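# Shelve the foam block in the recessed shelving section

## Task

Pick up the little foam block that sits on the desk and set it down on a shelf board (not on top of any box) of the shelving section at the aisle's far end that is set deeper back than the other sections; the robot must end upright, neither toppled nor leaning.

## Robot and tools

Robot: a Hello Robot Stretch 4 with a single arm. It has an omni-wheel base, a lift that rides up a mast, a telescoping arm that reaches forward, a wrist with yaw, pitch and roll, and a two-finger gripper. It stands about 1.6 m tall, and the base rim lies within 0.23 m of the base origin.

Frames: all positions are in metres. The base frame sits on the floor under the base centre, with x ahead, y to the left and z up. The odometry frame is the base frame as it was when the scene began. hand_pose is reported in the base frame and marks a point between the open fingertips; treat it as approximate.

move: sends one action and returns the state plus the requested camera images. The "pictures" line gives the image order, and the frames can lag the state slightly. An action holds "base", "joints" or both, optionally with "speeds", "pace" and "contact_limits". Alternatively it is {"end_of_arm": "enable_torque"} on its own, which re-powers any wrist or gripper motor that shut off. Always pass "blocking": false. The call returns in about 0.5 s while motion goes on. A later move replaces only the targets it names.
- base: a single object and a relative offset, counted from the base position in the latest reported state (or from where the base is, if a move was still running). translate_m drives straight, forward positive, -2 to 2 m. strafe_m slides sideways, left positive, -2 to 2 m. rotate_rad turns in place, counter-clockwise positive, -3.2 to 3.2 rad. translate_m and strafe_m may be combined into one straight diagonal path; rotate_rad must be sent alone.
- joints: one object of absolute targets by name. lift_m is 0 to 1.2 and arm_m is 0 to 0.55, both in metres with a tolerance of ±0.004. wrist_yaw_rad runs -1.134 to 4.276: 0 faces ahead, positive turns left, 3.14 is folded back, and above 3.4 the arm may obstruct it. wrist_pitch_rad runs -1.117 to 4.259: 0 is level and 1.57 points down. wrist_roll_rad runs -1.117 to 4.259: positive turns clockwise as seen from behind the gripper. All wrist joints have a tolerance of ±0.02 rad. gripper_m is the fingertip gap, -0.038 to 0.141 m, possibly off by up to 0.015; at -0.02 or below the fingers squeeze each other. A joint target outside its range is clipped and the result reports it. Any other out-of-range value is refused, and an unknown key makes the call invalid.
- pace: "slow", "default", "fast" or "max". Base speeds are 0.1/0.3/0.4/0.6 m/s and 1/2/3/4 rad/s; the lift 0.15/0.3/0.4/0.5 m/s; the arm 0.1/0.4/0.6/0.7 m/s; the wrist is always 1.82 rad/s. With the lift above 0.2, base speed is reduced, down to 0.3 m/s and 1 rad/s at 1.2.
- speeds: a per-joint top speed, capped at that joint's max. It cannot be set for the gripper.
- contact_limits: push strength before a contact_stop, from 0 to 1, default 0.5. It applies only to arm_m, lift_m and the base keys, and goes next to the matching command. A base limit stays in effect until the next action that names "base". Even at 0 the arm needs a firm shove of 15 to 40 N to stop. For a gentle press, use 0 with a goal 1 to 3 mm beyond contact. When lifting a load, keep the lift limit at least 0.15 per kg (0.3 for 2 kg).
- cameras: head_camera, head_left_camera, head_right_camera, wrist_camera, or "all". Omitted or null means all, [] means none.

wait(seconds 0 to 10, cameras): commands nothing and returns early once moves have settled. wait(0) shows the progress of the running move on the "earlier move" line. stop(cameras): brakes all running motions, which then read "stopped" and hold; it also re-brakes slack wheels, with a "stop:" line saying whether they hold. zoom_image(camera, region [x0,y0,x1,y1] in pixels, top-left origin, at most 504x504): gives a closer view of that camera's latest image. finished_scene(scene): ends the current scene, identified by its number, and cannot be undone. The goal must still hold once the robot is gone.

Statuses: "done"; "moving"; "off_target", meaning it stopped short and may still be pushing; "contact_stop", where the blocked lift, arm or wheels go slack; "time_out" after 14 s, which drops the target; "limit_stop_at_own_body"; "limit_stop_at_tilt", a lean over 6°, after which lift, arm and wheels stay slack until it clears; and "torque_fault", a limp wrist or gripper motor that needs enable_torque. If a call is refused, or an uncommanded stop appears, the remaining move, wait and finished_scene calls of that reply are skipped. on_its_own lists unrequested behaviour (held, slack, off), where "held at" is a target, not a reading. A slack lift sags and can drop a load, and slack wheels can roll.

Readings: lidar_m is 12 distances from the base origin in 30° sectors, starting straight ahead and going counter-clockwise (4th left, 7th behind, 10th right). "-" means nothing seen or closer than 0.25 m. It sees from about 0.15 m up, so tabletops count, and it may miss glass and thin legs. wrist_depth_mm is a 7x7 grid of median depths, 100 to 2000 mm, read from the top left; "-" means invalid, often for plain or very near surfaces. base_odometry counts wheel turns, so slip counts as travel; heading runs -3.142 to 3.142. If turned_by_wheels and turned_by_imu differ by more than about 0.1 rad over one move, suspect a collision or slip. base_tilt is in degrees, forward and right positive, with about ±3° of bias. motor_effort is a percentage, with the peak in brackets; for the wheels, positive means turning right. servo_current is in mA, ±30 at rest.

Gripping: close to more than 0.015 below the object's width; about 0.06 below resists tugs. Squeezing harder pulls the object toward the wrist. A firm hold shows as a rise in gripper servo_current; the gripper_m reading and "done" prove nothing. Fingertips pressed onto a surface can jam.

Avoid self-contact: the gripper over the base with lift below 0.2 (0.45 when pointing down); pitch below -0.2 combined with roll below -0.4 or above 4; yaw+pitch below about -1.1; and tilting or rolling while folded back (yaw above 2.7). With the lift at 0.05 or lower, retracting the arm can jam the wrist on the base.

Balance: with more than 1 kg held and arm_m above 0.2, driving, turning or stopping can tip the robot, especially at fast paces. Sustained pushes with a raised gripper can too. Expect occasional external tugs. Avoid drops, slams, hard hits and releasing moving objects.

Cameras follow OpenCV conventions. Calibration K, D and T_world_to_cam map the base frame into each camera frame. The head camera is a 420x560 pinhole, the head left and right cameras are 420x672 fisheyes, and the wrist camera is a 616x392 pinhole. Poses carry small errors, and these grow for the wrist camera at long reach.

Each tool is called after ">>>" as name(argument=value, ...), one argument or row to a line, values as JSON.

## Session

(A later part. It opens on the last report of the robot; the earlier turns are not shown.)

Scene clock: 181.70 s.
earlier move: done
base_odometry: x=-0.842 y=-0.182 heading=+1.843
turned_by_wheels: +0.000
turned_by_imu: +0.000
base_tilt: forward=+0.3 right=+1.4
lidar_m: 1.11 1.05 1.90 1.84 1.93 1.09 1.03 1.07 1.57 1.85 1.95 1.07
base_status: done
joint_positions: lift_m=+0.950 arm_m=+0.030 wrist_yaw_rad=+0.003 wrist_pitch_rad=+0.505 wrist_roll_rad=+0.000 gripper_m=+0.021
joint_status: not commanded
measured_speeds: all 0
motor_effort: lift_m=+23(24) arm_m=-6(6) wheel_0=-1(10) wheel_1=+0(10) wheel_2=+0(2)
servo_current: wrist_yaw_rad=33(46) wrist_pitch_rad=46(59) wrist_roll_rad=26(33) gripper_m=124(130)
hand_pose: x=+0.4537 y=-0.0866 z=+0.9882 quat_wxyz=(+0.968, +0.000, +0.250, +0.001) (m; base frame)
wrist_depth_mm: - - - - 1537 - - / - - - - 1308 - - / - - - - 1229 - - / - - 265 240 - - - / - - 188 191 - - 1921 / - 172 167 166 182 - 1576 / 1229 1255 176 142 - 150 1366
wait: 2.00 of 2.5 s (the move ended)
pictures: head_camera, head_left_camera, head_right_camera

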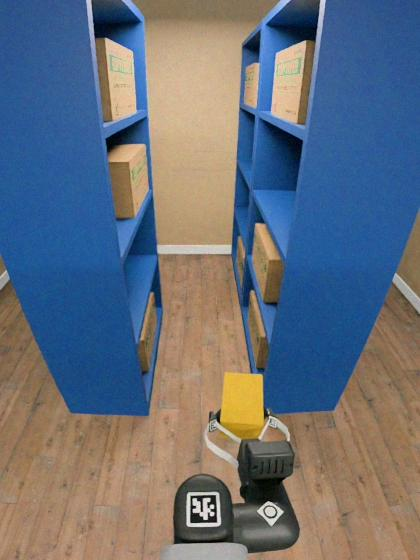

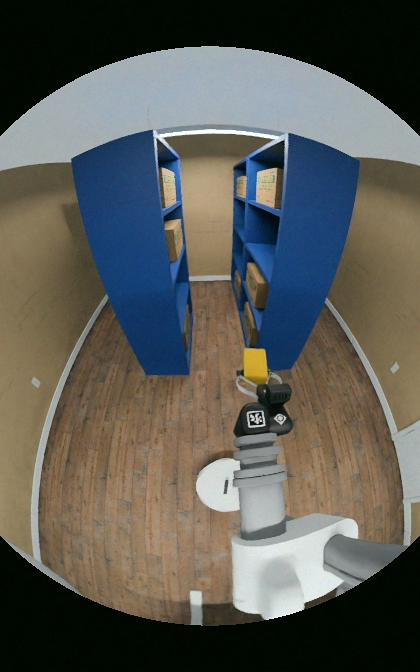

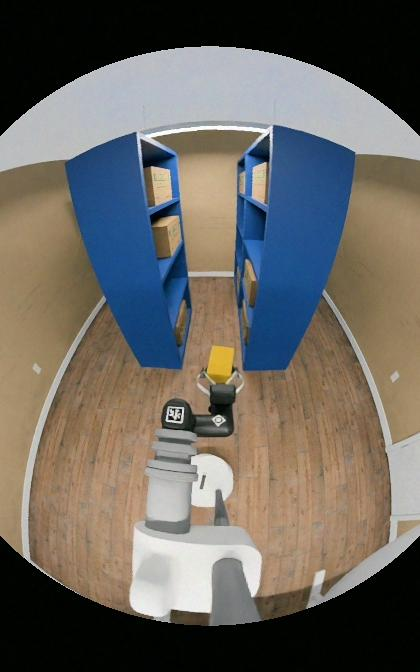

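>>> move(
  blocking=false,
  base={"rotate_rad": 1.57},
  joints={"wrist_yaw_rad": 1.57, "arm_m": 0.0},
  cameras=[],
)

>>> wait(
  seconds=3,
  cameras=[],
)

>>> move(
  blocking=false,
  base={"strafe_m": -0.8, "translate_m": -0.015},
  cameras=[],
)

>>> wait(
  seconds=5,
  cameras=["head_camera", "head_left_camera", "head_right_camera"],
)

Scene clock: 237.50 s.
move: moving
base_odometry: x=-0.842 y=-0.182 heading=+2.072
turned_by_wheels: +0.229
turned_by_imu: +0.225
base_tilt: forward=+0.5 right=+1.6
lidar_m: 1.04 1.18 1.85 1.83 2.10 1.04 1.05 1.22 1.83 1.85 1.20 1.06
base_status: rotate_rad moving
joint_positions: lift_m=+0.950 arm_m=+0.003 wrist_yaw_rad=+0.599 wrist_pitch_rad=+0.505 wrist_roll_rad=+0.000 gripper_m=+0.021
joint_status: arm_m moving; wrist_yaw_rad moving
joint sent to its limit — arm_m, lower limit.
measured_speeds: translate_m=-0.001 strafe_m=+0.000 rotate_rad=+0.868 lift_m=+0.000 arm_m=-0.013 wrist_yaw_rad=+1.815 wrist_pitch_rad=+0.000 wrist_roll_rad=+0.000
motor_effort: lift_m=+23(23) arm_m=-5(9) wheel_0=-7(7) wheel_1=-6(6) wheel_2=-8(8)
servo_current: wrist_yaw_rad=124(130) wrist_pitch_rad=46(65) wrist_roll_rad=26(33) gripper_m=124(130)
hand_pose: x=+0.4311 y=+0.0700 z=+0.9882 quat_wxyz=(+0.925, -0.074, +0.239, +0.286) (m; base frame)
wrist_depth_mm: - - - - - - - / - - - - - - - / - - - - - - - / - - - 237 - - - / 1708 1808 188 191 - 1808 1921 / 1464 174 167 166 183 1618 1576 / 1255 1281 178 142 1281 1255 1366
pictures: none
No camera images: "cameras" was empty.

Scene clock: 239.23 s.
earlier move: done
base_odometry: x=-0.842 y=-0.182 heading=-2.871
turned_by_wheels: +1.341
turned_by_imu: +1.323
base_tilt: forward=+0.3 right=+1.5
lidar_m: 1.85 1.91 0.37 1.02 1.10 1.51 1.85 1.94 1.07 1.18 1.04 1.91
base_status: done
joint_positions: lift_m=+0.950 arm_m=+0.002 wrist_yaw_rad=+1.567 wrist_pitch_rad=+0.505 wrist_roll_rad=+0.000 gripper_m=+0.021
joint_status: all done
joint sent to its limit — arm_m, lower limit.
measured_speeds: all 0
motor_effort: lift_m=+23(23) arm_m=-6(9) wheel_0=-2(8) wheel_1=-2(8) wheel_2=-2(8)
servo_current: wrist_yaw_rad=39(130) wrist_pitch_rad=46(65) wrist_roll_rad=26(33) gripper_m=130(137)
hand_pose: x=+0.2618 y=+0.2520 z=+0.9882 quat_wxyz=(+0.686, -0.176, +0.177, +0.683) (m; base frame)
wrist_depth_mm: - - - - - - - / - - - - - - - / - - - - - - - / - - - 239 - - - / 1808 1756 189 190 1863 1921 1863 / 1464 174 167 166 182 1537 1537 / 1255 1255 178 142 1308 1229 1336
wait: 1.73 of 3 s (the move ended)
pictures: none
No camera images: "cameras" was empty.

Scene clock: 239.73 s.
move: moving
base_odometry: x=-0.851 y=-0.146 heading=-2.870
turned_by_wheels: +0.000
turned_by_imu: +0.000
base_tilt: forward=+0.5 right=+1.6
lidar_m: 1.83 1.92 0.37 1.06 1.13 1.95 1.86 1.92 1.01 1.14 1.01 1.93
base_status: translate_m moving; strafe_m moving
joint_positions: lift_m=+0.950 arm_m=+0.002 wrist_yaw_rad=+1.567 wrist_pitch_rad=+0.505 wrist_roll_rad=+0.000 gripper_m=+0.021
joint_status: not commanded
measured_speeds: translate_m=-0.002 strafe_m=-0.140 rotate_rad=+0.007 lift_m=+0.000 arm_m=+0.000 wrist_yaw_rad=+0.000 wrist_pitch_rad=+0.000 wrist_roll_rad=+0.000
motor_effort: lift_m=+23(23) arm_m=-6(6) wheel_0=+7(10) wheel_1=-9(10) wheel_2=+3(3)
servo_current: wrist_yaw_rad=46(46) wrist_pitch_rad=39(52) wrist_roll_rad=26(33) gripper_m=130(130)
hand_pose: x=+0.2618 y=+0.2520 z=+0.9882 quat_wxyz=(+0.686, -0.176, +0.177, +0.683) (m; base frame)
wrist_depth_mm: - - - - - - - / - - - - - - - / - - - - - - - / - - - 239 - - - / 1756 1808 188 191 1808 1921 1921 / 1464 174 167 166 183 1618 1537 / 1255 1281 178 142 1308 1255 1366
pictures: none
No camera images: "cameras" was empty.

Scene clock: 243.40 s.
earlier move: done
base_odometry: x=-1.042 y=+0.593 heading=-2.871
turned_by_wheels: +0.000
turned_by_imu: -0.004
base_tilt: forward=+0.4 right=+1.4
lidar_m: 1.86 1.93 0.36 1.84 1.94 1.94 1.85 0.33 0.40 1.05 0.42 0.35
base_status: done
joint_positions: lift_m=+0.950 arm_m=+0.002 wrist_yaw_rad=+1.567 wrist_pitch_rad=+0.505 wrist_roll_rad=+0.000 gripper_m=+0.021
joint_status: not commanded
measured_speeds: all 0
motor_effort: lift_m=+23(23) arm_m=-6(6) wheel_0=+1(11) wheel_1=+1(10) wheel_2=+1(5)
servo_current: wrist_yaw_rad=26(46) wrist_pitch_rad=46(72) wrist_roll_rad=26(33) gripper_m=124(137)
hand_pose: x=+0.2618 y=+0.2520 z=+0.9882 quat_wxyz=(+0.686, -0.176, +0.177, +0.683) (m; base frame)
wrist_depth_mm: - - - - - - - / - - - - - - - / - - - - - - - / - - - 239 - - - / 1756 1808 189 190 1863 1921 1921 / 1464 174 167 166 182 1618 1537 / 1255 1281 178 142 1336 1229 1366
wait: 3.67 of 5 s (the move ended)
pictures: head_camera, head_left_camera, head_right_camera

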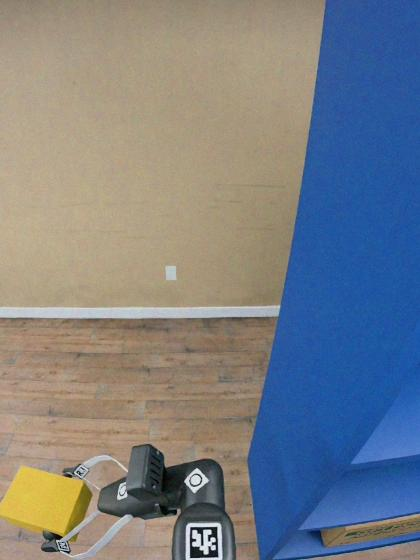

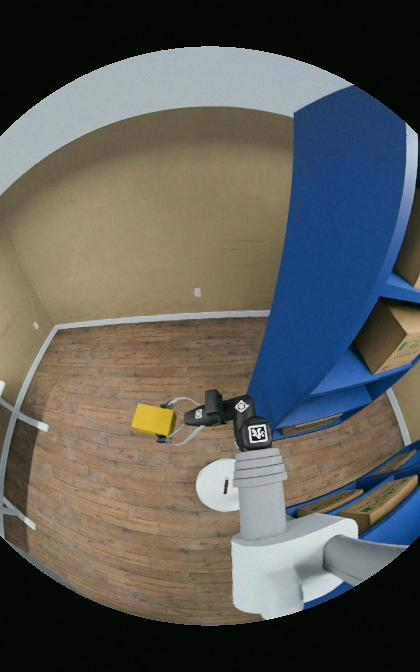

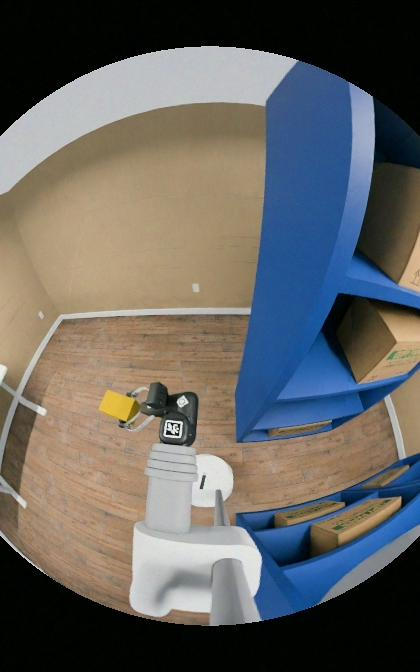

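>>> move(
  blocking=false,
  base={"rotate_rad": 0.02},
  joints={"wrist_yaw_rad": 2.6},
  cameras=[],
)

>>> wait(
  seconds=1.2,
  cameras=[],
)

>>> move(
  blocking=false,
  base={"strafe_m": -0.5},
  contact_limits={"strafe_m": 0.2},
  cameras=[],
)

>>> wait(
  seconds=4,
  cameras=["head_camera", "head_left_camera", "head_right_camera"],
)

Scene clock: 286.03 s.
move: moving
base_odometry: x=-1.042 y=+0.593 heading=-2.851
turned_by_wheels: +0.020
turned_by_imu: +0.019
base_tilt: forward=+0.4 right=+1.5
lidar_m: 1.84 1.95 0.31 1.84 1.92 1.92 1.84 0.34 0.39 1.17 0.44 0.37
base_status: done
joint_positions: lift_m=+0.950 arm_m=+0.002 wrist_yaw_rad=+2.170 wrist_pitch_rad=+0.505 wrist_roll_rad=+0.000 gripper_m=+0.021
joint_status: wrist_yaw_rad moving
measured_speeds: translate_m=+0.000 strafe_m=+0.000 rotate_rad=+0.000 lift_m=+0.000 arm_m=+0.000 wrist_yaw_rad=+1.812 wrist_pitch_rad=+0.000 wrist_roll_rad=+0.000
motor_effort: lift_m=+23(23) arm_m=-6(6) wheel_0=-2(3) wheel_1=-2(4) wheel_2=-1(4)
servo_current: wrist_yaw_rad=98(117) wrist_pitch_rad=59(59) wrist_roll_rad=33(33) gripper_m=111(130)
hand_pose: x=+0.1032 y=+0.2577 z=+0.9882 quat_wxyz=(+0.452, -0.221, +0.117, +0.856) (m; base frame)
wrist_depth_mm: - - - - - - - / - - - - - - - / - - - - - - - / - - - 239 - - - / 1808 1863 189 191 1921 1863 1983 / 1499 174 167 166 183 1618 1576 / 1255 1308 178 142 1308 1229 1366
pictures: none
No camera images: "cameras" was empty.

Scene clock: 286.80 s.
earlier move: done
base_odometry: x=-1.042 y=+0.593 heading=-2.851
turned_by_wheels: +0.000
turned_by_imu: +0.000
base_tilt: forward=+0.4 right=+1.4
lidar_m: 1.86 1.95 2.66 1.83 1.94 1.94 1.84 0.34 0.39 1.17 0.41 0.36
base_status: done
joint_positions: lift_m=+0.950 arm_m=+0.002 wrist_yaw_rad=+2.597 wrist_pitch_rad=+0.505 wrist_roll_rad=+0.000 gripper_m=+0.021
joint_status: all done
measured_speeds: all 0
motor_effort: lift_m=+23(23) arm_m=-6(6) wheel_0=-2(3) wheel_1=-2(4) wheel_2=-1(4)
servo_current: wrist_yaw_rad=33(117) wrist_pitch_rad=46(59) wrist_roll_rad=26(33) gripper_m=117(130)
hand_pose: x=+0.0029 y=+0.2056 z=+0.9882 quat_wxyz=(+0.261, -0.241, +0.067, +0.932) (m; base frame)
wrist_depth_mm: - - - - - - - / - - - - - - - / - - - - - - - / - - - 240 - - - / 1808 1808 189 191 1863 1921 1921 / 1499 174 167 167 183 1618 1537 / 1255 1281 178 142 1308 1229 1366
wait: 0.77 of 1.2 s (the move ended)
pictures: none
No camera images: "cameras" was empty.

Scene clock: 287.30 s.
move: moving
base_odometry: x=-1.052 y=+0.629 heading=-2.851
turned_by_wheels: +0.000
turned_by_imu: +0.000
base_tilt: forward=+0.4 right=+1.4
lidar_m: 1.85 1.94 2.69 1.86 1.98 1.93 0.77 0.33 0.41 1.15 0.42 0.34
base_status: strafe_m moving
joint_positions: lift_m=+0.950 arm_m=+0.002 wrist_yaw_rad=+2.597 wrist_pitch_rad=+0.505 wrist_roll_rad=+0.000 gripper_m=+0.021
joint_status: not commanded
measured_speeds: translate_m=+0.000 strafe_m=-0.143 rotate_rad=-0.002 lift_m=+0.000 arm_m=+0.000 wrist_yaw_rad=+0.000 wrist_pitch_rad=+0.000 wrist_roll_rad=+0.000
motor_effort: lift_m=+23(23) arm_m=-6(6) wheel_0=+8(10) wheel_1=-8(9) wheel_2=+0(1)
servo_current: wrist_yaw_rad=33(46) wrist_pitch_rad=46(59) wrist_roll_rad=33(33) gripper_m=117(130)
contact_limits: strafe_m 0.2
hand_pose: x=+0.0029 y=+0.2056 z=+0.9882 quat_wxyz=(+0.261, -0.241, +0.067, +0.932) (m; base frame)
wrist_depth_mm: - - - - - - - / - - - - - - - / - - - - - - - / - - - 239 - - - / 1808 1808 188 191 1921 1921 1921 / 1499 174 167 166 183 1618 1576 / 1229 1308 178 142 1308 1255 1336
pictures: none
No camera images: "cameras" was empty.

Scene clock: 289.80 s.
earlier move: done
base_odometry: x=-1.185 y=+1.072 heading=-2.851
turned_by_wheels: +0.000
turned_by_imu: -0.003
base_tilt: forward=+0.1 right=+1.5
lidar_m: 0.27 0.30 2.73 2.32 2.48 0.32 0.28 0.32 0.40 1.19 0.42 0.30
base_status: done
joint_positions: lift_m=+0.950 arm_m=+0.002 wrist_yaw_rad=+2.597 wrist_pitch_rad=+0.505 wrist_roll_rad=+0.000 gripper_m=+0.021
joint_status: not commanded
measured_speeds: all 0
motor_effort: lift_m=+23(23) arm_m=-6(6) wheel_0=+1(10) wheel_1=-1(11) wheel_2=+0(1)
servo_current: wrist_yaw_rad=39(52) wrist_pitch_rad=33(65) wrist_roll_rad=26(33) gripper_m=117(130)
contact_limits: strafe_m 0.2
hand_pose: x=+0.0029 y=+0.2056 z=+0.9882 quat_wxyz=(+0.261, -0.241, +0.067, +0.932) (m; base frame)
wrist_depth_mm: - - - - - - - / - - - - - - - / - - - - - - - / - - 237 239 - - - / - - 187 191 1863 1921 1921 / 699 169 167 166 182 1618 1576 / 647 - 149 142 1308 1229 1366
wait: 2.50 of 4 s (the move ended)
pictures: head_camera, head_left_camera, head_right_camera

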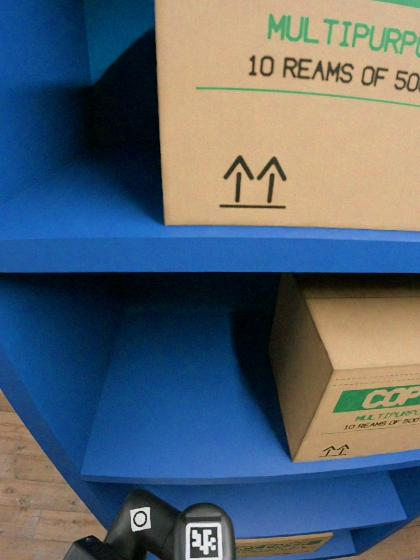

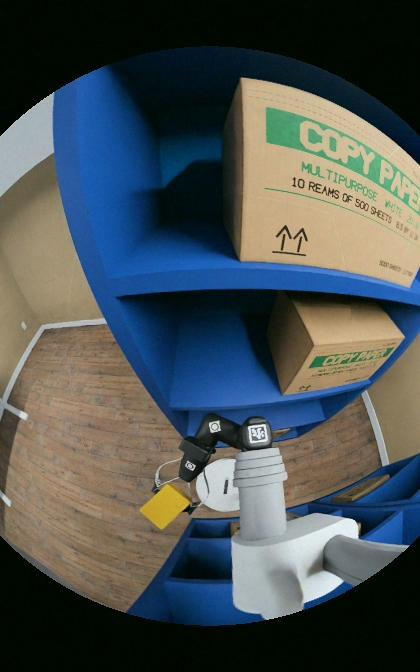

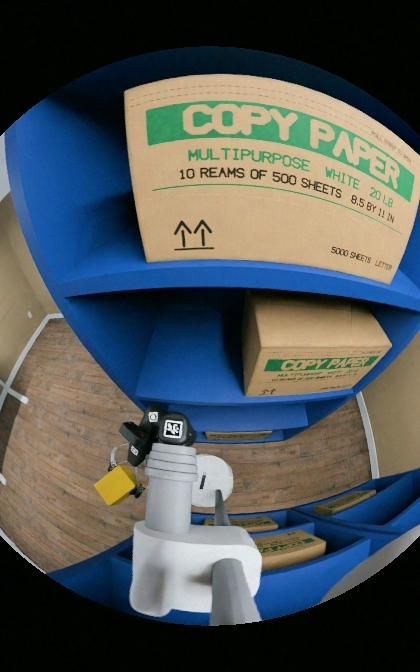

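>>> move(
  blocking=false,
  base={"strafe_m": -0.6},
  contact_limits={"strafe_m": 0.2},
  cameras=[],
)

>>> wait(
  seconds=5,
  cameras=["head_camera", "head_left_camera", "head_right_camera"],
)

Scene clock: 296.40 s.
move: moving
base_odometry: x=-1.196 y=+1.108 heading=-2.851
turned_by_wheels: +0.000
turned_by_imu: -0.001
base_tilt: forward=+0.3 right=+1.4
lidar_m: 0.27 0.31 2.71 2.38 0.44 0.29 0.27 0.31 0.38 1.15 0.41 0.28
base_status: strafe_m moving
joint_positions: lift_m=+0.950 arm_m=+0.002 wrist_yaw_rad=+2.597 wrist_pitch_rad=+0.505 wrist_roll_rad=+0.000 gripper_m=+0.021
joint_status: not commanded
measured_speeds: translate_m=+0.000 strafe_m=-0.143 rotate_rad=-0.002 lift_m=+0.000 arm_m=+0.000 wrist_yaw_rad=+0.000 wrist_pitch_rad=+0.000 wrist_roll_rad=+0.000
motor_effort: lift_m=+23(23) arm_m=-6(6) wheel_0=+9(10) wheel_1=-9(10) wheel_2=+0(1)
servo_current: wrist_yaw_rad=39(39) wrist_pitch_rad=52(59) wrist_roll_rad=26(33) gripper_m=117(124)
contact_limits: strafe_m 0.2
hand_pose: x=+0.0029 y=+0.2056 z=+0.9882 quat_wxyz=(+0.261, -0.241, +0.067, +0.932) (m; base frame)
wrist_depth_mm: - - - - - - - / - - - - - - - / - - - - - - - / - - 227 239 - - - / - - 187 191 1921 1921 1863 / 634 169 167 167 183 1618 1576 / 559 - 150 142 1308 1229 1336
pictures: none
No camera images: "cameras" was empty.

Scene clock: 299.23 s.
earlier move: done
base_odometry: x=-1.357 y=+1.646 heading=-2.851
turned_by_wheels: +0.000
turned_by_imu: -0.003
base_tilt: forward=+0.4 right=+1.4
lidar_m: 0.26 0.30 0.41 2.94 0.41 0.30 0.28 0.29 0.39 0.97 1.04 0.77
base_status: done
joint_positions: lift_m=+0.950 arm_m=+0.002 wrist_yaw_rad=+2.597 wrist_pitch_rad=+0.505 wrist_roll_rad=+0.000 gripper_m=+0.021
joint_status: not commanded
measured_speeds: all 0
motor_effort: lift_m=+23(23) arm_m=-6(6) wheel_0=+1(10) wheel_1=+1(10) wheel_2=+0(2)
servo_current: wrist_yaw_rad=39(46) wrist_pitch_rad=46(59) wrist_roll_rad=33(33) gripper_m=124(130)
contact_limits: strafe_m 0.2
hand_pose: x=+0.0029 y=+0.2056 z=+0.9882 quat_wxyz=(+0.261, -0.241, +0.067, +0.932) (m; base frame)
wrist_depth_mm: - - - - - - - / - - - - - - - / - - 820 1182 - - - / - 668 647 239 - - - / - 544 189 191 - 1921 1921 / - 173 167 166 182 1618 1537 / - 615 176 142 1229 1229 1336
wait: 2.83 of 5 s (the move ended)
pictures: head_camera, head_left_camera, head_right_camera

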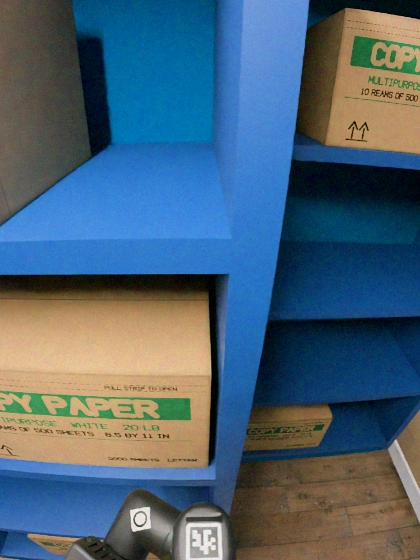

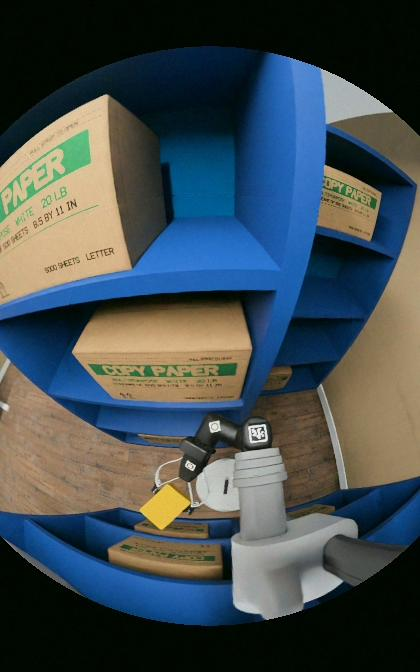

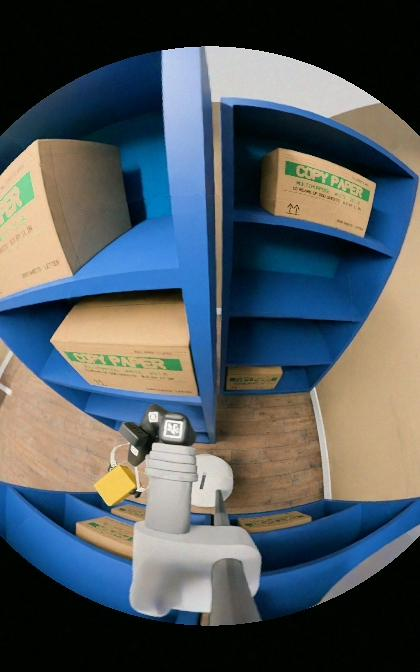

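>>> move(
  blocking=false,
  base={"strafe_m": -0.5},
  contact_limits={"strafe_m": 0.2},
  cameras=[],
)

>>> wait(
  seconds=5,
  cameras=["head_camera", "head_right_camera"],
)

>>> zoom_image(
  camera="head_camera",
  region=[0, 40, 420, 500],
)

Scene clock: 313.67 s.
move: moving
base_odometry: x=-1.368 y=+1.682 heading=-2.851
turned_by_wheels: +0.000
turned_by_imu: -0.001
base_tilt: forward=+0.3 right=+1.4
lidar_m: 0.27 0.29 0.43 2.96 0.41 0.31 0.27 0.30 0.38 0.92 0.98 0.77
base_status: strafe_m moving
joint_positions: lift_m=+0.950 arm_m=+0.002 wrist_yaw_rad=+2.597 wrist_pitch_rad=+0.505 wrist_roll_rad=+0.000 gripper_m=+0.021
joint_status: not commanded
measured_speeds: translate_m=+0.001 strafe_m=-0.143 rotate_rad=-0.005 lift_m=+0.000 arm_m=+0.000 wrist_yaw_rad=+0.000 wrist_pitch_rad=+0.000 wrist_roll_rad=+0.000
motor_effort: lift_m=+23(23) arm_m=-6(6) wheel_0=+9(10) wheel_1=-8(9) wheel_2=+1(1)
servo_current: wrist_yaw_rad=33(46) wrist_pitch_rad=33(65) wrist_roll_rad=26(33) gripper_m=117(130)
contact_limits: strafe_m 0.2
hand_pose: x=+0.0029 y=+0.2056 z=+0.9882 quat_wxyz=(+0.261, -0.241, +0.067, +0.932) (m; base frame)
wrist_depth_mm: - - - - - - - / - - - - - - - / - - 820 878 - - - / - 676 647 239 - - - / - 549 189 191 - 1921 1921 / - 172 167 166 183 1618 1576 / 149 634 176 142 1281 1229 1336
pictures: none
No camera images: "cameras" was empty.

Scene clock: 316.17 s.
earlier move: done
base_odometry: x=-1.500 y=+2.125 heading=-2.851
turned_by_wheels: +0.000
turned_by_imu: -0.002
base_tilt: forward=+0.4 right=+1.5
lidar_m: 0.72 0.59 0.51 1.18 0.41 0.30 0.27 0.32 0.39 0.46 0.47 0.72
base_status: done
joint_positions: lift_m=+0.950 arm_m=+0.002 wrist_yaw_rad=+2.597 wrist_pitch_rad=+0.505 wrist_roll_rad=+0.000 gripper_m=+0.021
joint_status: not commanded
measured_speeds: all 0
motor_effort: lift_m=+23(23) arm_m=-6(6) wheel_0=+1(10) wheel_1=+0(10) wheel_2=+0(2)
servo_current: wrist_yaw_rad=26(46) wrist_pitch_rad=39(65) wrist_roll_rad=26(33) gripper_m=117(137)
contact_limits: strafe_m 0.2
hand_pose: x=+0.0029 y=+0.2056 z=+0.9882 quat_wxyz=(+0.261, -0.241, +0.067, +0.932) (m; base frame)
wrist_depth_mm: - - - 488 - 1255 - / 559 569 - 539 - - - / 410 445 492 580 960 917 - / - - 226 239 809 931 - / - - 187 191 917 1042 1921 / - 169 167 166 182 1537 1537 / - - 149 142 1205 1255 1366
wait: 2.50 of 5 s (the move ended)
pictures: head_camera, head_right_camera

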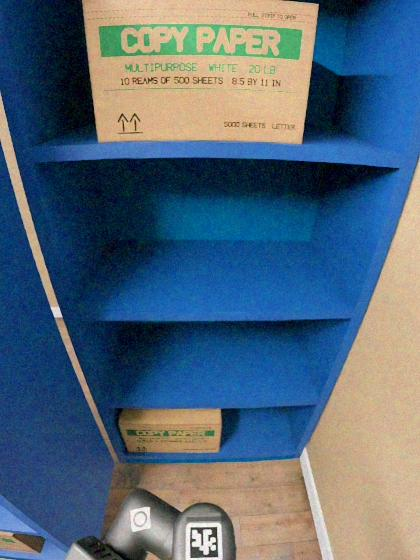

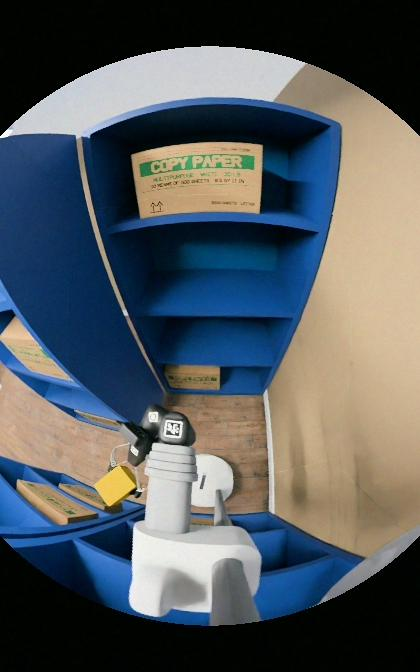

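Scaled by 1.096 from the camera's 420x560 image, which has a finer 1200x1600 frame.

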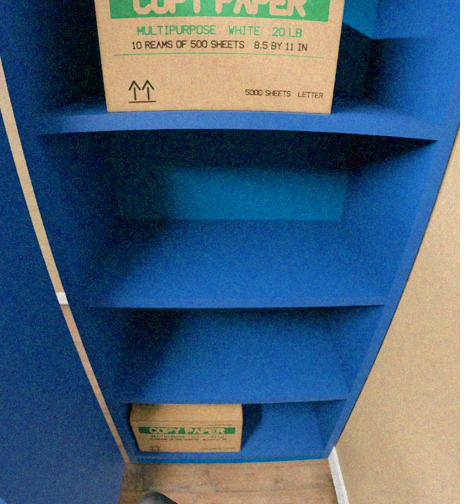

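>>> move(
  blocking=false,
  base={"translate_m": 0.1},
  joints={"wrist_yaw_rad": 0.0, "lift_m": 1.09},
  contact_limits={"translate_m": 0.2},
  cameras=[],
)

>>> wait(
  seconds=4,
  cameras=["head_camera", "wrist_camera", "head_right_camera"],
)

Scene clock: 336.30 s.
move: moving
base_odometry: x=-1.531 y=+2.116 heading=-2.850
turned_by_wheels: +0.000
turned_by_imu: +0.000
base_tilt: forward=+0.2 right=+1.4
lidar_m: 0.68 0.59 0.30 0.32 0.46 0.34 0.31 0.34 0.44 0.47 0.50 0.70
base_status: translate_m moving
joint_positions: lift_m=+0.989 arm_m=+0.002 wrist_yaw_rad=+2.000 wrist_pitch_rad=+0.505 wrist_roll_rad=+0.000 gripper_m=+0.021
joint_status: lift_m moving; wrist_yaw_rad moving
measured_speeds: translate_m=+0.122 strafe_m=-0.002 rotate_rad=+0.007 lift_m=+0.149 arm_m=+0.000 wrist_yaw_rad=-1.809 wrist_pitch_rad=+0.000 wrist_roll_rad=+0.000
motor_effort: lift_m=+26(27) arm_m=-6(6) wheel_0=+6(8) wheel_1=+6(6) wheel_2=-8(9)
servo_current: wrist_yaw_rad=104(124) wrist_pitch_rad=46(59) wrist_roll_rad=33(33) gripper_m=130(130)
contact_limits: translate_m 0.2
hand_pose: x=+0.1477 y=+0.2658 z=+1.0274 quat_wxyz=(+0.523, -0.210, +0.135, +0.815) (m; base frame)
wrist_depth_mm: - - - - - - 946 / 492 - - - - - 715 / 512 946 1025 - - - 512 / - 798 842 239 - - 312 / - 831 188 191 1983 1921 314 / 831 171 167 166 183 368 336 / - 842 177 142 1336 375 359
pictures: none
No camera images: "cameras" was empty.

Scene clock: 338.07 s.
earlier move: done
base_odometry: x=-1.596 y=+2.097 heading=-2.851
turned_by_wheels: +0.000
turned_by_imu: -0.001
base_tilt: forward=+0.4 right=+1.3
lidar_m: 0.48 0.61 0.46 0.83 0.58 0.40 0.37 0.42 0.51 0.46 0.52 0.67
base_status: done
joint_positions: lift_m=+1.090 arm_m=+0.002 wrist_yaw_rad=+0.003 wrist_pitch_rad=+0.505 wrist_roll_rad=+0.000 gripper_m=+0.021
joint_status: all done
measured_speeds: all 0
motor_effort: lift_m=+24(27) arm_m=-6(6) wheel_0=+1(8) wheel_1=+1(6) wheel_2=+0(10)
servo_current: wrist_yaw_rad=33(124) wrist_pitch_rad=39(65) wrist_roll_rad=26(39) gripper_m=124(130)
contact_limits: translate_m 0.2
hand_pose: x=+0.4259 y=-0.0865 z=+1.1281 quat_wxyz=(+0.968, +0.000, +0.250, +0.002) (m; base frame)
wrist_depth_mm: - 778 788 788 788 788 - / - - - - - 842 496 / - - - - - 831 496 / - - 225 238 - - 504 / - - 187 191 - - 530 / - 169 167 167 182 - 591 / - - 149 142 - 149 -
wait: 1.77 of 4 s (the move ended)
pictures: head_camera, head_right_camera, wrist_camera
camera_calibration:
wrist_camera: T_world_to_cam=[[-0.0175451, -0.997967, 0.0612624, -0.170751], [-0.503541, -0.0441149, -0.862844, 1.23708], [0.863793, -0.0459869, -0.501744, 0.423796], [0, 0, 0, 1]] pos_world=[0.253855, -0.0963406, 1.29051]

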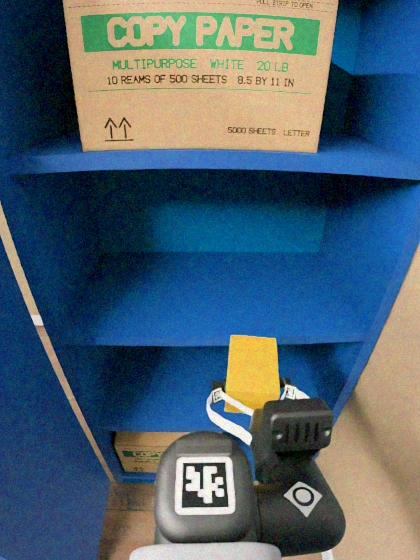

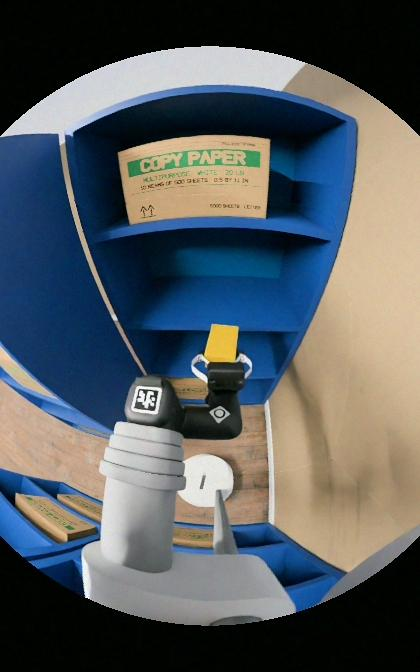

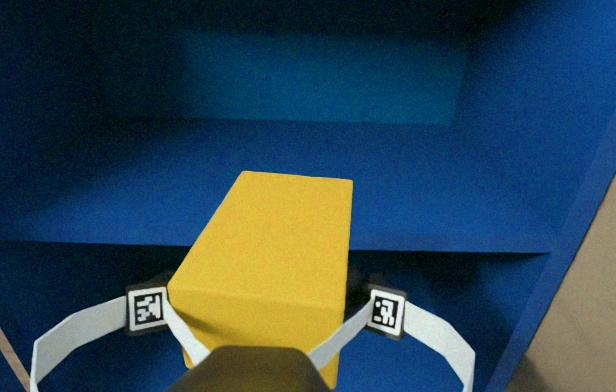

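>>> move(
  blocking=false,
  joints={"arm_m": 0.4},
  contact_limits={"arm_m": 0.1},
  cameras=[],
)

>>> wait(
  seconds=3,
  cameras=[],
)

>>> move(
  blocking=false,
  joints={"lift_m": 1.03},
  pace="slow",
  contact_limits={"lift_m": 0.2},
  cameras=[],
)

>>> wait(
  seconds=2,
  cameras=["head_camera", "wrist_camera"],
)

>>> zoom_image(
  camera="head_camera",
  region=[130, 220, 330, 400],
)

Scene clock: 367.87 s.
move: moving
base_odometry: x=-1.596 y=+2.097 heading=-2.851
turned_by_wheels: +0.000
turned_by_imu: -0.001
base_tilt: forward=+0.5 right=+1.3
lidar_m: 0.53 0.59 0.46 0.80 0.57 0.39 0.38 0.41 0.50 0.46 0.51 0.66
base_status: not commanded
joint_positions: lift_m=+1.090 arm_m=+0.054 wrist_yaw_rad=+0.003 wrist_pitch_rad=+0.505 wrist_roll_rad=+0.000 gripper_m=+0.021
joint_status: arm_m moving
measured_speeds: translate_m=+0.000 strafe_m=+0.000 rotate_rad=+0.000 lift_m=+0.000 arm_m=+0.198 wrist_yaw_rad=+0.000 wrist_pitch_rad=+0.000 wrist_roll_rad=+0.000
motor_effort: lift_m=+24(24) arm_m=+5(9) wheel_0=+1(2) wheel_1=+1(1) wheel_2=+0(0)
servo_current: wrist_yaw_rad=39(52) wrist_pitch_rad=39(59) wrist_roll_rad=26(33) gripper_m=130(130)
contact_limits: arm_m 0.1; translate_m 0.2
hand_pose: x=+0.4780 y=-0.0866 z=+1.1281 quat_wxyz=(+0.968, +0.000, +0.250, +0.002) (m; base frame)
wrist_depth_mm: - 750 759 759 759 750 492 / - - - - - 798 488 / - - - - - - 488 / - - 225 238 - - 492 / - - 187 191 - - 492 / - 169 167 166 183 - 530 / - - 149 142 - - -
pictures: none
No camera images: "cameras" was empty.

Scene clock: 369.63 s.
earlier move: done
base_odometry: x=-1.596 y=+2.097 heading=-2.851
turned_by_wheels: +0.000
turned_by_imu: +0.000
base_tilt: forward=+0.4 right=+1.4
lidar_m: 0.62 0.59 0.47 0.83 0.56 0.40 0.38 0.42 0.52 0.47 0.49 0.67
base_status: not commanded
joint_positions: lift_m=+1.090 arm_m=+0.400 wrist_yaw_rad=+0.003 wrist_pitch_rad=+0.505 wrist_roll_rad=+0.000 gripper_m=+0.021
joint_status: all done
measured_speeds: all 0
motor_effort: lift_m=+24(24) arm_m=+6(9) wheel_0=+1(2) wheel_1=+1(1) wheel_2=+0(0)
servo_current: wrist_yaw_rad=26(52) wrist_pitch_rad=46(59) wrist_roll_rad=26(33) gripper_m=124(130)
contact_limits: arm_m 0.1; translate_m 0.2
hand_pose: x=+0.8233 y=-0.0866 z=+1.1281 quat_wxyz=(+0.968, +0.000, +0.250, +0.002) (m; base frame)
wrist_depth_mm: 430 433 433 433 430 430 427 / 469 462 466 466 466 462 462 / 508 504 504 504 504 504 492 / 544 544 530 240 535 544 525 / 433 436 187 190 452 455 462 / 370 174 167 166 184 392 394 / 307 320 177 142 332 312 343
wait: 1.77 of 3 s (the move ended)
pictures: none
No camera images: "cameras" was empty.

Scene clock: 370.13 s.
move: moving
base_odometry: x=-1.596 y=+2.097 heading=-2.851
turned_by_wheels: +0.000
turned_by_imu: +0.000
base_tilt: forward=+0.4 right=+1.6
lidar_m: 0.63 0.61 0.44 0.84 0.58 0.41 0.38 0.43 0.49 0.46 0.49 0.67
base_status: not commanded
joint_positions: lift_m=+1.064 arm_m=+0.400 wrist_yaw_rad=+0.003 wrist_pitch_rad=+0.505 wrist_roll_rad=+0.000 gripper_m=+0.021
joint_status: lift_m moving
measured_speeds: translate_m=+0.000 strafe_m=+0.000 rotate_rad=+0.000 lift_m=-0.099 arm_m=+0.000 wrist_yaw_rad=+0.000 wrist_pitch_rad=+0.000 wrist_roll_rad=+0.000
motor_effort: lift_m=+14(26) arm_m=+6(6) wheel_0=+1(2) wheel_1=+1(1) wheel_2=+0(0)
servo_current: wrist_yaw_rad=39(39) wrist_pitch_rad=46(52) wrist_roll_rad=20(33) gripper_m=124(130)
contact_limits: arm_m 0.1; lift_m 0.2; translate_m 0.2
hand_pose: x=+0.8233 y=-0.0866 z=+1.1028 quat_wxyz=(+0.968, +0.000, +0.250, +0.002) (m; base frame)
wrist_depth_mm: 430 436 433 430 433 427 430 / 466 466 466 462 462 462 462 / 508 504 504 508 504 504 492 / 530 539 266 239 539 535 525 / 413 418 188 190 433 436 442 / 342 174 167 167 183 362 368 / 285 296 178 141 306 289 317
pictures: none
No camera images: "cameras" was empty.

Scene clock: 371.00 s.
earlier move: done
base_odometry: x=-1.596 y=+2.097 heading=-2.851
turned_by_wheels: +0.000
turned_by_imu: +0.000
base_tilt: forward=+0.4 right=+1.3
lidar_m: 0.63 0.59 0.46 0.83 0.57 0.40 0.36 0.43 0.50 0.47 0.51 0.65
base_status: not commanded
joint_positions: lift_m=+1.030 arm_m=+0.400 wrist_yaw_rad=+0.003 wrist_pitch_rad=+0.505 wrist_roll_rad=+0.000 gripper_m=+0.021
joint_status: all done
measured_speeds: all 0
motor_effort: lift_m=+14(26) arm_m=+6(6) wheel_0=+1(2) wheel_1=+1(1) wheel_2=+0(0)
servo_current: wrist_yaw_rad=39(46) wrist_pitch_rad=46(52) wrist_roll_rad=26(33) gripper_m=117(137)
contact_limits: arm_m 0.1; lift_m 0.2; translate_m 0.2
hand_pose: x=+0.8233 y=-0.0866 z=+1.0690 quat_wxyz=(+0.968, +0.000, +0.250, +0.002) (m; base frame)
wrist_depth_mm: 430 433 430 427 433 430 430 / 466 466 462 466 466 462 459 / 508 504 500 504 500 504 496 / 424 433 266 238 455 459 477 / 357 362 188 191 377 382 384 / 296 174 167 166 183 315 315 / 247 256 178 142 264 251 274
wait: 0.87 of 2 s (the move ended)
pictures: head_camera, wrist_camera
camera_calibration:
wrist_camera: T_world_to_cam=[[-0.0177415, -0.997964, 0.0612624, -0.160043], [-0.50355, -0.0440158, -0.862844, 1.38615], [0.863784, -0.0461568, -0.501744, 0.0508846], [0, 0, 0, 1]] pos_world=[0.651203, -0.0963564, 1.23137]

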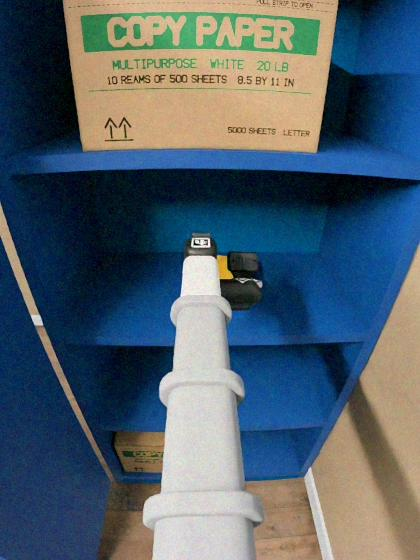

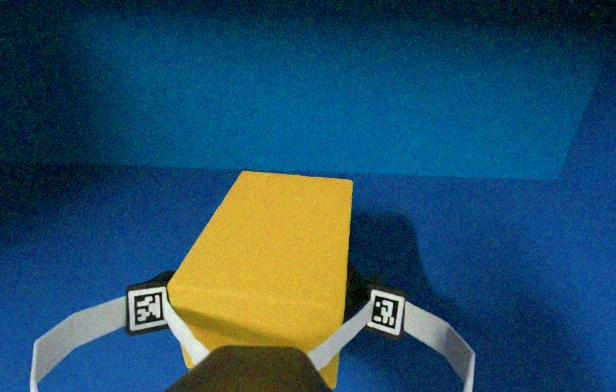

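Scaled by 2.520 from the camera's 420x560 image, which has a finer 1200x1600 frame.

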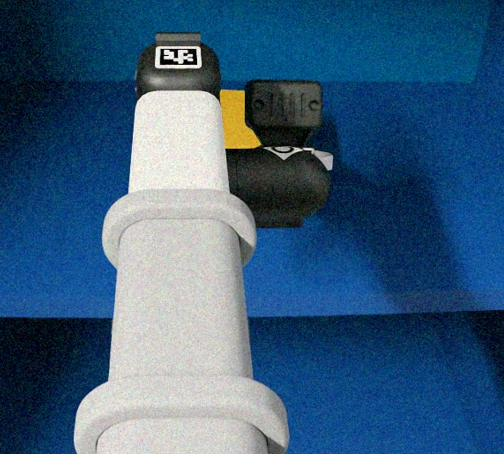

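>>> move(
  blocking=false,
  joints={"lift_m": 1.003},
  speeds={"lift_m": 0.03},
  contact_limits={"lift_m": 0.2},
  cameras=[],
)

>>> wait(
  seconds=2.5,
  cameras=["wrist_camera"],
)

Scene clock: 384.10 s.
move: moving
base_odometry: x=-1.596 y=+2.097 heading=-2.851
turned_by_wheels: +0.000
turned_by_imu: -0.001
base_tilt: forward=+0.3 right=+1.4
lidar_m: 0.62 0.60 0.46 0.84 0.58 0.42 0.35 0.41 0.51 0.47 0.49 0.66
base_status: not commanded
joint_positions: lift_m=+1.017 arm_m=+0.400 wrist_yaw_rad=+0.003 wrist_pitch_rad=+0.505 wrist_roll_rad=+0.000 gripper_m=+0.021
joint_status: lift_m moving
measured_speeds: translate_m=+0.000 strafe_m=+0.000 rotate_rad=+0.000 lift_m=-0.030 arm_m=+0.000 wrist_yaw_rad=+0.000 wrist_pitch_rad=+0.000 wrist_roll_rad=+0.000
motor_effort: lift_m=+12(15) arm_m=+6(6) wheel_0=+1(2) wheel_1=+1(1) wheel_2=+0(0)
servo_current: wrist_yaw_rad=33(39) wrist_pitch_rad=39(52) wrist_roll_rad=26(33) gripper_m=124(124)
contact_limits: arm_m 0.1; lift_m 0.2; translate_m 0.2
hand_pose: x=+0.8233 y=-0.0866 z=+1.0552 quat_wxyz=(+0.968, +0.000, +0.250, +0.002) (m; base frame)
wrist_depth_mm: 433 433 433 433 430 430 430 / 466 466 466 466 466 462 466 / 504 504 496 500 504 500 496 / 418 410 397 239 427 430 462 / 338 343 189 191 355 357 364 / 281 174 167 166 185 297 298 / 233 241 176 142 250 244 253
pictures: none
No camera images: "cameras" was empty.

Scene clock: 384.90 s.
earlier move: done
base_odometry: x=-1.596 y=+2.097 heading=-2.851
turned_by_wheels: +0.000
turned_by_imu: +0.000
base_tilt: forward=+0.3 right=+1.5
lidar_m: 0.63 0.59 0.46 0.84 0.58 0.40 0.37 0.41 0.52 0.46 0.49 0.66
base_status: not commanded
joint_positions: lift_m=+1.003 arm_m=+0.400 wrist_yaw_rad=+0.003 wrist_pitch_rad=+0.505 wrist_roll_rad=+0.000 gripper_m=+0.021
joint_status: all done
measured_speeds: all 0
motor_effort: lift_m=+14(16) arm_m=+6(6) wheel_0=+1(2) wheel_1=+1(1) wheel_2=+0(0)
servo_current: wrist_yaw_rad=39(46) wrist_pitch_rad=46(59) wrist_roll_rad=26(33) gripper_m=124(130)
contact_limits: arm_m 0.1; lift_m 0.2; translate_m 0.2
hand_pose: x=+0.8233 y=-0.0866 z=+1.0420 quat_wxyz=(+0.968, +0.000, +0.250, +0.002) (m; base frame)
wrist_depth_mm: 433 430 433 430 427 430 427 / 462 466 466 462 462 462 459 / 500 496 500 504 504 500 492 / 397 399 384 239 418 427 433 / 315 320 189 191 334 338 340 / 263 173 167 166 183 278 278 / 219 227 176 142 235 228 243
wait: 0.80 of 2.5 s (the move ended)
pictures: wrist_camera
camera_calibration:
wrist_camera: T_world_to_cam=[[-0.0177411, -0.997964, 0.0612624, -0.158388], [-0.50355, -0.044016, -0.862844, 1.36283], [0.863784, -0.0461565, -0.501744, 0.0373239], [0, 0, 0, 1]] pos_world=[0.651204, -0.0963564, 1.20434]

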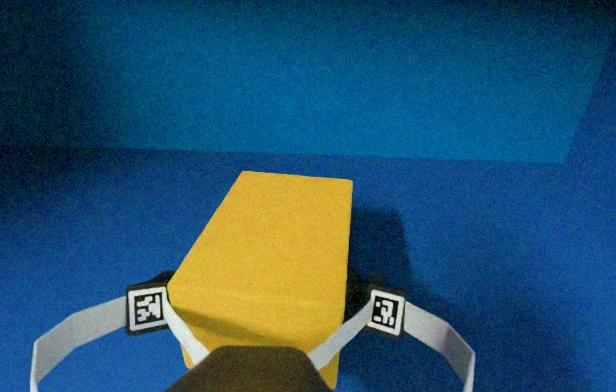

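>>> move(
  blocking=false,
  joints={"lift_m": 0.999},
  speeds={"lift_m": 0.02},
  contact_limits={"lift_m": 0.2},
  cameras=[],
)

>>> wait(
  seconds=1,
  cameras=["wrist_camera"],
)

Scene clock: 393.00 s.
move: moving
base_odometry: x=-1.596 y=+2.097 heading=-2.851
turned_by_wheels: +0.000
turned_by_imu: -0.001
base_tilt: forward=+0.3 right=+1.4
lidar_m: 0.64 0.62 0.46 0.83 0.57 0.41 0.38 0.39 0.50 0.47 0.51 0.68
base_status: not commanded
joint_positions: lift_m=+0.999 arm_m=+0.400 wrist_yaw_rad=+0.003 wrist_pitch_rad=+0.505 wrist_roll_rad=+0.000 gripper_m=+0.021
joint_status: lift_m moving
measured_speeds: all 0
motor_effort: lift_m=+15(15) arm_m=+6(6) wheel_0=+2(2) wheel_1=+1(1) wheel_2=+0(0)
servo_current: wrist_yaw_rad=39(46) wrist_pitch_rad=46(52) wrist_roll_rad=26(33) gripper_m=117(130)
contact_limits: arm_m 0.1; lift_m 0.2; translate_m 0.2
hand_pose: x=+0.8233 y=-0.0866 z=+1.0380 quat_wxyz=(+0.968, +0.000, +0.250, +0.002) (m; base frame)
wrist_depth_mm: 433 430 433 433 430 430 430 / 466 466 466 466 462 459 459 / 496 496 496 496 504 504 492 / 389 392 379 240 413 421 424 / 309 315 189 191 327 329 334 / 258 174 167 166 185 272 273 / 213 223 178 141 229 218 238
pictures: none
No camera images: "cameras" was empty.

Scene clock: 393.03 s.
earlier move: done
base_odometry: x=-1.596 y=+2.097 heading=-2.851
turned_by_wheels: +0.000
turned_by_imu: +0.000
base_tilt: forward=+0.4 right=+1.4
lidar_m: 0.61 0.63 0.47 0.84 0.58 0.39 0.37 0.41 0.50 0.46 0.52 0.68
base_status: not commanded
joint_positions: lift_m=+0.999 arm_m=+0.400 wrist_yaw_rad=+0.003 wrist_pitch_rad=+0.505 wrist_roll_rad=+0.000 gripper_m=+0.021
joint_status: all done
measured_speeds: all 0
motor_effort: lift_m=+14(15) arm_m=+6(6) wheel_0=+1(2) wheel_1=+1(1) wheel_2=+0(0)
servo_current: wrist_yaw_rad=39(46) wrist_pitch_rad=46(52) wrist_roll_rad=26(33) gripper_m=117(130)
contact_limits: arm_m 0.1; lift_m 0.2; translate_m 0.2
hand_pose: x=+0.8233 y=-0.0866 z=+1.0380 quat_wxyz=(+0.968, +0.000, +0.250, +0.002) (m; base frame)
wrist_depth_mm: 433 430 433 433 430 430 430 / 462 469 469 466 466 462 466 / 496 500 496 496 500 500 492 / 389 394 379 240 413 415 427 / 310 314 189 191 327 330 334 / 258 174 167 166 185 272 273 / 214 223 178 141 229 218 238
wait: 0.03 of 1 s (the move ended)
pictures: wrist_camera
camera_calibration:
wrist_camera: T_world_to_cam=[[-0.0177412, -0.997964, 0.0612624, -0.158143], [-0.50355, -0.044016, -0.862844, 1.35939], [0.863784, -0.0461566, -0.501744, 0.0353186], [0, 0, 0, 1]] pos_world=[0.651205, -0.0963564, 1.20035]

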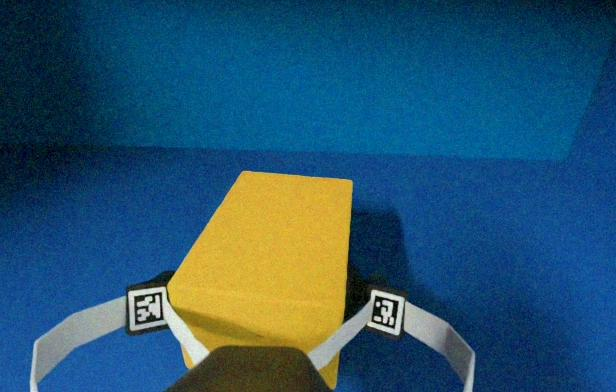

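>>> move(
  blocking=false,
  joints={"lift_m": 0.995},
  speeds={"lift_m": 0.02},
  contact_limits={"lift_m": 0.2},
  cameras=["wrist_camera"],
)

>>> move(
  blocking=false,
  joints={"gripper_m": 0.125},
  cameras=[],
)

>>> wait(
  seconds=2.5,
  cameras=["wrist_camera", "head_camera"],
)

Scene clock: 402.63 s.
move: moving
base_odometry: x=-1.596 y=+2.097 heading=-2.851
turned_by_wheels: +0.000
turned_by_imu: -0.001
base_tilt: forward=+0.4 right=+1.4
lidar_m: 0.64 0.58 0.46 0.85 0.57 0.39 0.37 0.41 0.51 0.48 0.51 0.67
base_status: not commanded
joint_positions: lift_m=+0.995 arm_m=+0.400 wrist_yaw_rad=+0.003 wrist_pitch_rad=+0.505 wrist_roll_rad=+0.000 gripper_m=+0.021
joint_status: lift_m moving
measured_speeds: all 0
motor_effort: lift_m=+13(15) arm_m=+6(6) wheel_0=+1(2) wheel_1=+1(1) wheel_2=+0(0)
servo_current: wrist_yaw_rad=33(46) wrist_pitch_rad=39(59) wrist_roll_rad=26(33) gripper_m=124(124)
contact_limits: arm_m 0.1; lift_m 0.2; translate_m 0.2
hand_pose: x=+0.8233 y=-0.0866 z=+1.0340 quat_wxyz=(+0.968, +0.000, +0.250, +0.002) (m; base frame)
wrist_depth_mm: 433 436 430 433 430 430 430 / 466 466 466 466 466 462 459 / 496 496 496 496 496 500 496 / 379 384 370 240 404 410 415 / 304 307 188 191 320 324 327 / 252 174 167 167 185 266 270 / 211 219 178 142 225 219 234
pictures: wrist_camera
camera_calibration:
wrist_camera: T_world_to_cam=[[-0.0177409, -0.997964, 0.0612623, -0.157898], [-0.50355, -0.044016, -0.862844, 1.35594], [0.863784, -0.0461563, -0.501744, 0.0333103], [0, 0, 0, 1]] pos_world=[0.651207, -0.0963564, 1.19635]

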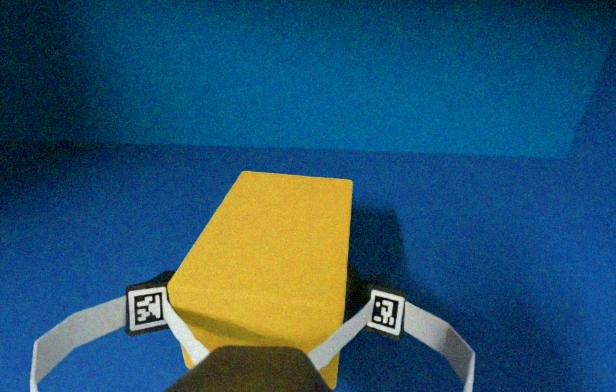

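Scene clock: 403.13 s.
move: moving
base_odometry: x=-1.596 y=+2.097 heading=-2.851
turned_by_wheels: +0.000
turned_by_imu: +0.000
base_tilt: forward=+0.4 right=+1.3
lidar_m: 0.63 0.59 0.44 0.83 0.55 0.41 0.38 0.42 0.51 0.46 0.49 0.67
base_status: not commanded
joint_positions: lift_m=+0.995 arm_m=+0.400 wrist_yaw_rad=+0.003 wrist_pitch_rad=+0.505 wrist_roll_rad=+0.000 gripper_m=+0.041
joint_status: gripper_m moving; the others done
measured_speeds: all 0
motor_effort: lift_m=+14(14) arm_m=+6(6) wheel_0=+1(2) wheel_1=+1(1) wheel_2=+0(0)
servo_current: wrist_yaw_rad=33(46) wrist_pitch_rad=46(52) wrist_roll_rad=26(33) gripper_m=52(137)
contact_limits: arm_m 0.1; lift_m 0.2; translate_m 0.2
hand_pose: x=+0.8233 y=-0.0866 z=+1.0340 quat_wxyz=(+0.968, +0.000, +0.250, +0.002) (m; base frame)
wrist_depth_mm: 430 433 430 433 427 427 427 / 462 466 466 466 466 462 462 / 496 492 496 496 496 504 496 / 382 387 370 245 404 413 415 / 303 307 192 194 320 325 327 / 252 187 171 170 188 267 267 / 210 218 185 151 224 219 235
pictures: none
No camera images: "cameras" was empty.

Scene clock: 404.53 s.
earlier move: done
base_odometry: x=-1.596 y=+2.097 heading=-2.851
turned_by_wheels: +0.000
turned_by_imu: +0.000
base_tilt: forward=+0.4 right=+1.4
lidar_m: 0.63 0.60 0.47 0.83 0.58 0.41 0.38 0.42 0.51 0.47 0.49 0.66
base_status: not commanded
joint_positions: lift_m=+0.995 arm_m=+0.400 wrist_yaw_rad=+0.003 wrist_pitch_rad=+0.505 wrist_roll_rad=+0.000 gripper_m=+0.125
joint_status: all done
measured_speeds: all 0
motor_effort: lift_m=+14(14) arm_m=+6(6) wheel_0=+1(2) wheel_1=+1(1) wheel_2=+0(0)
servo_current: wrist_yaw_rad=39(52) wrist_pitch_rad=46(59) wrist_roll_rad=20(33) gripper_m=46(137)
contact_limits: arm_m 0.1; lift_m 0.2; translate_m 0.2
hand_pose: x=+0.8233 y=-0.0866 z=+1.0340 quat_wxyz=(+0.968, +0.000, +0.250, +0.002) (m; base frame)
wrist_depth_mm: 430 430 433 430 430 430 430 / 462 462 466 462 466 466 466 / 496 496 492 496 496 504 500 / 379 387 394 278 407 413 418 / 304 310 229 221 320 325 327 / 252 198 190 190 198 268 268 / 216 218 213 133 225 228 235
wait: 1.40 of 2.5 s (the move ended)
pictures: head_camera, wrist_camera
camera_calibration:
wrist_camera: T_world_to_cam=[[-0.0177408, -0.997964, 0.0612624, -0.157898], [-0.50355, -0.0440162, -0.862844, 1.35594], [0.863784, -0.0461562, -0.501744, 0.0333096], [0, 0, 0, 1]] pos_world=[0.651208, -0.0963564, 1.19635]

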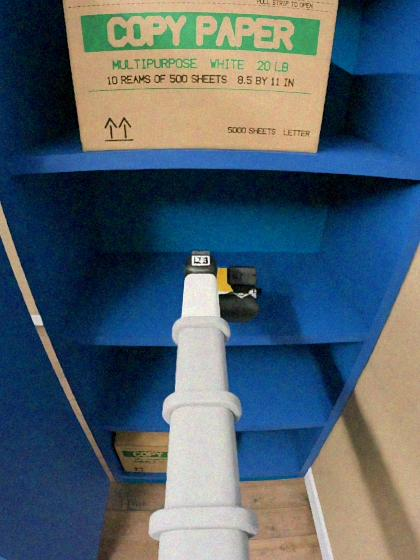

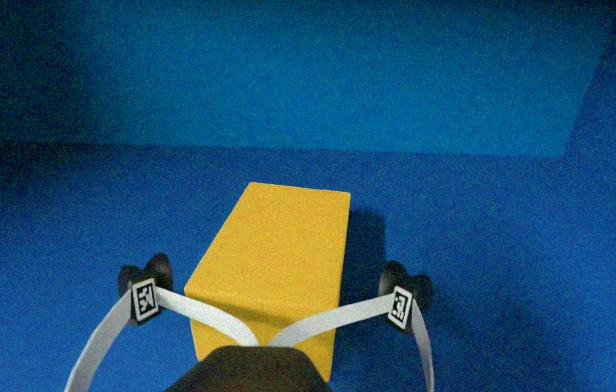

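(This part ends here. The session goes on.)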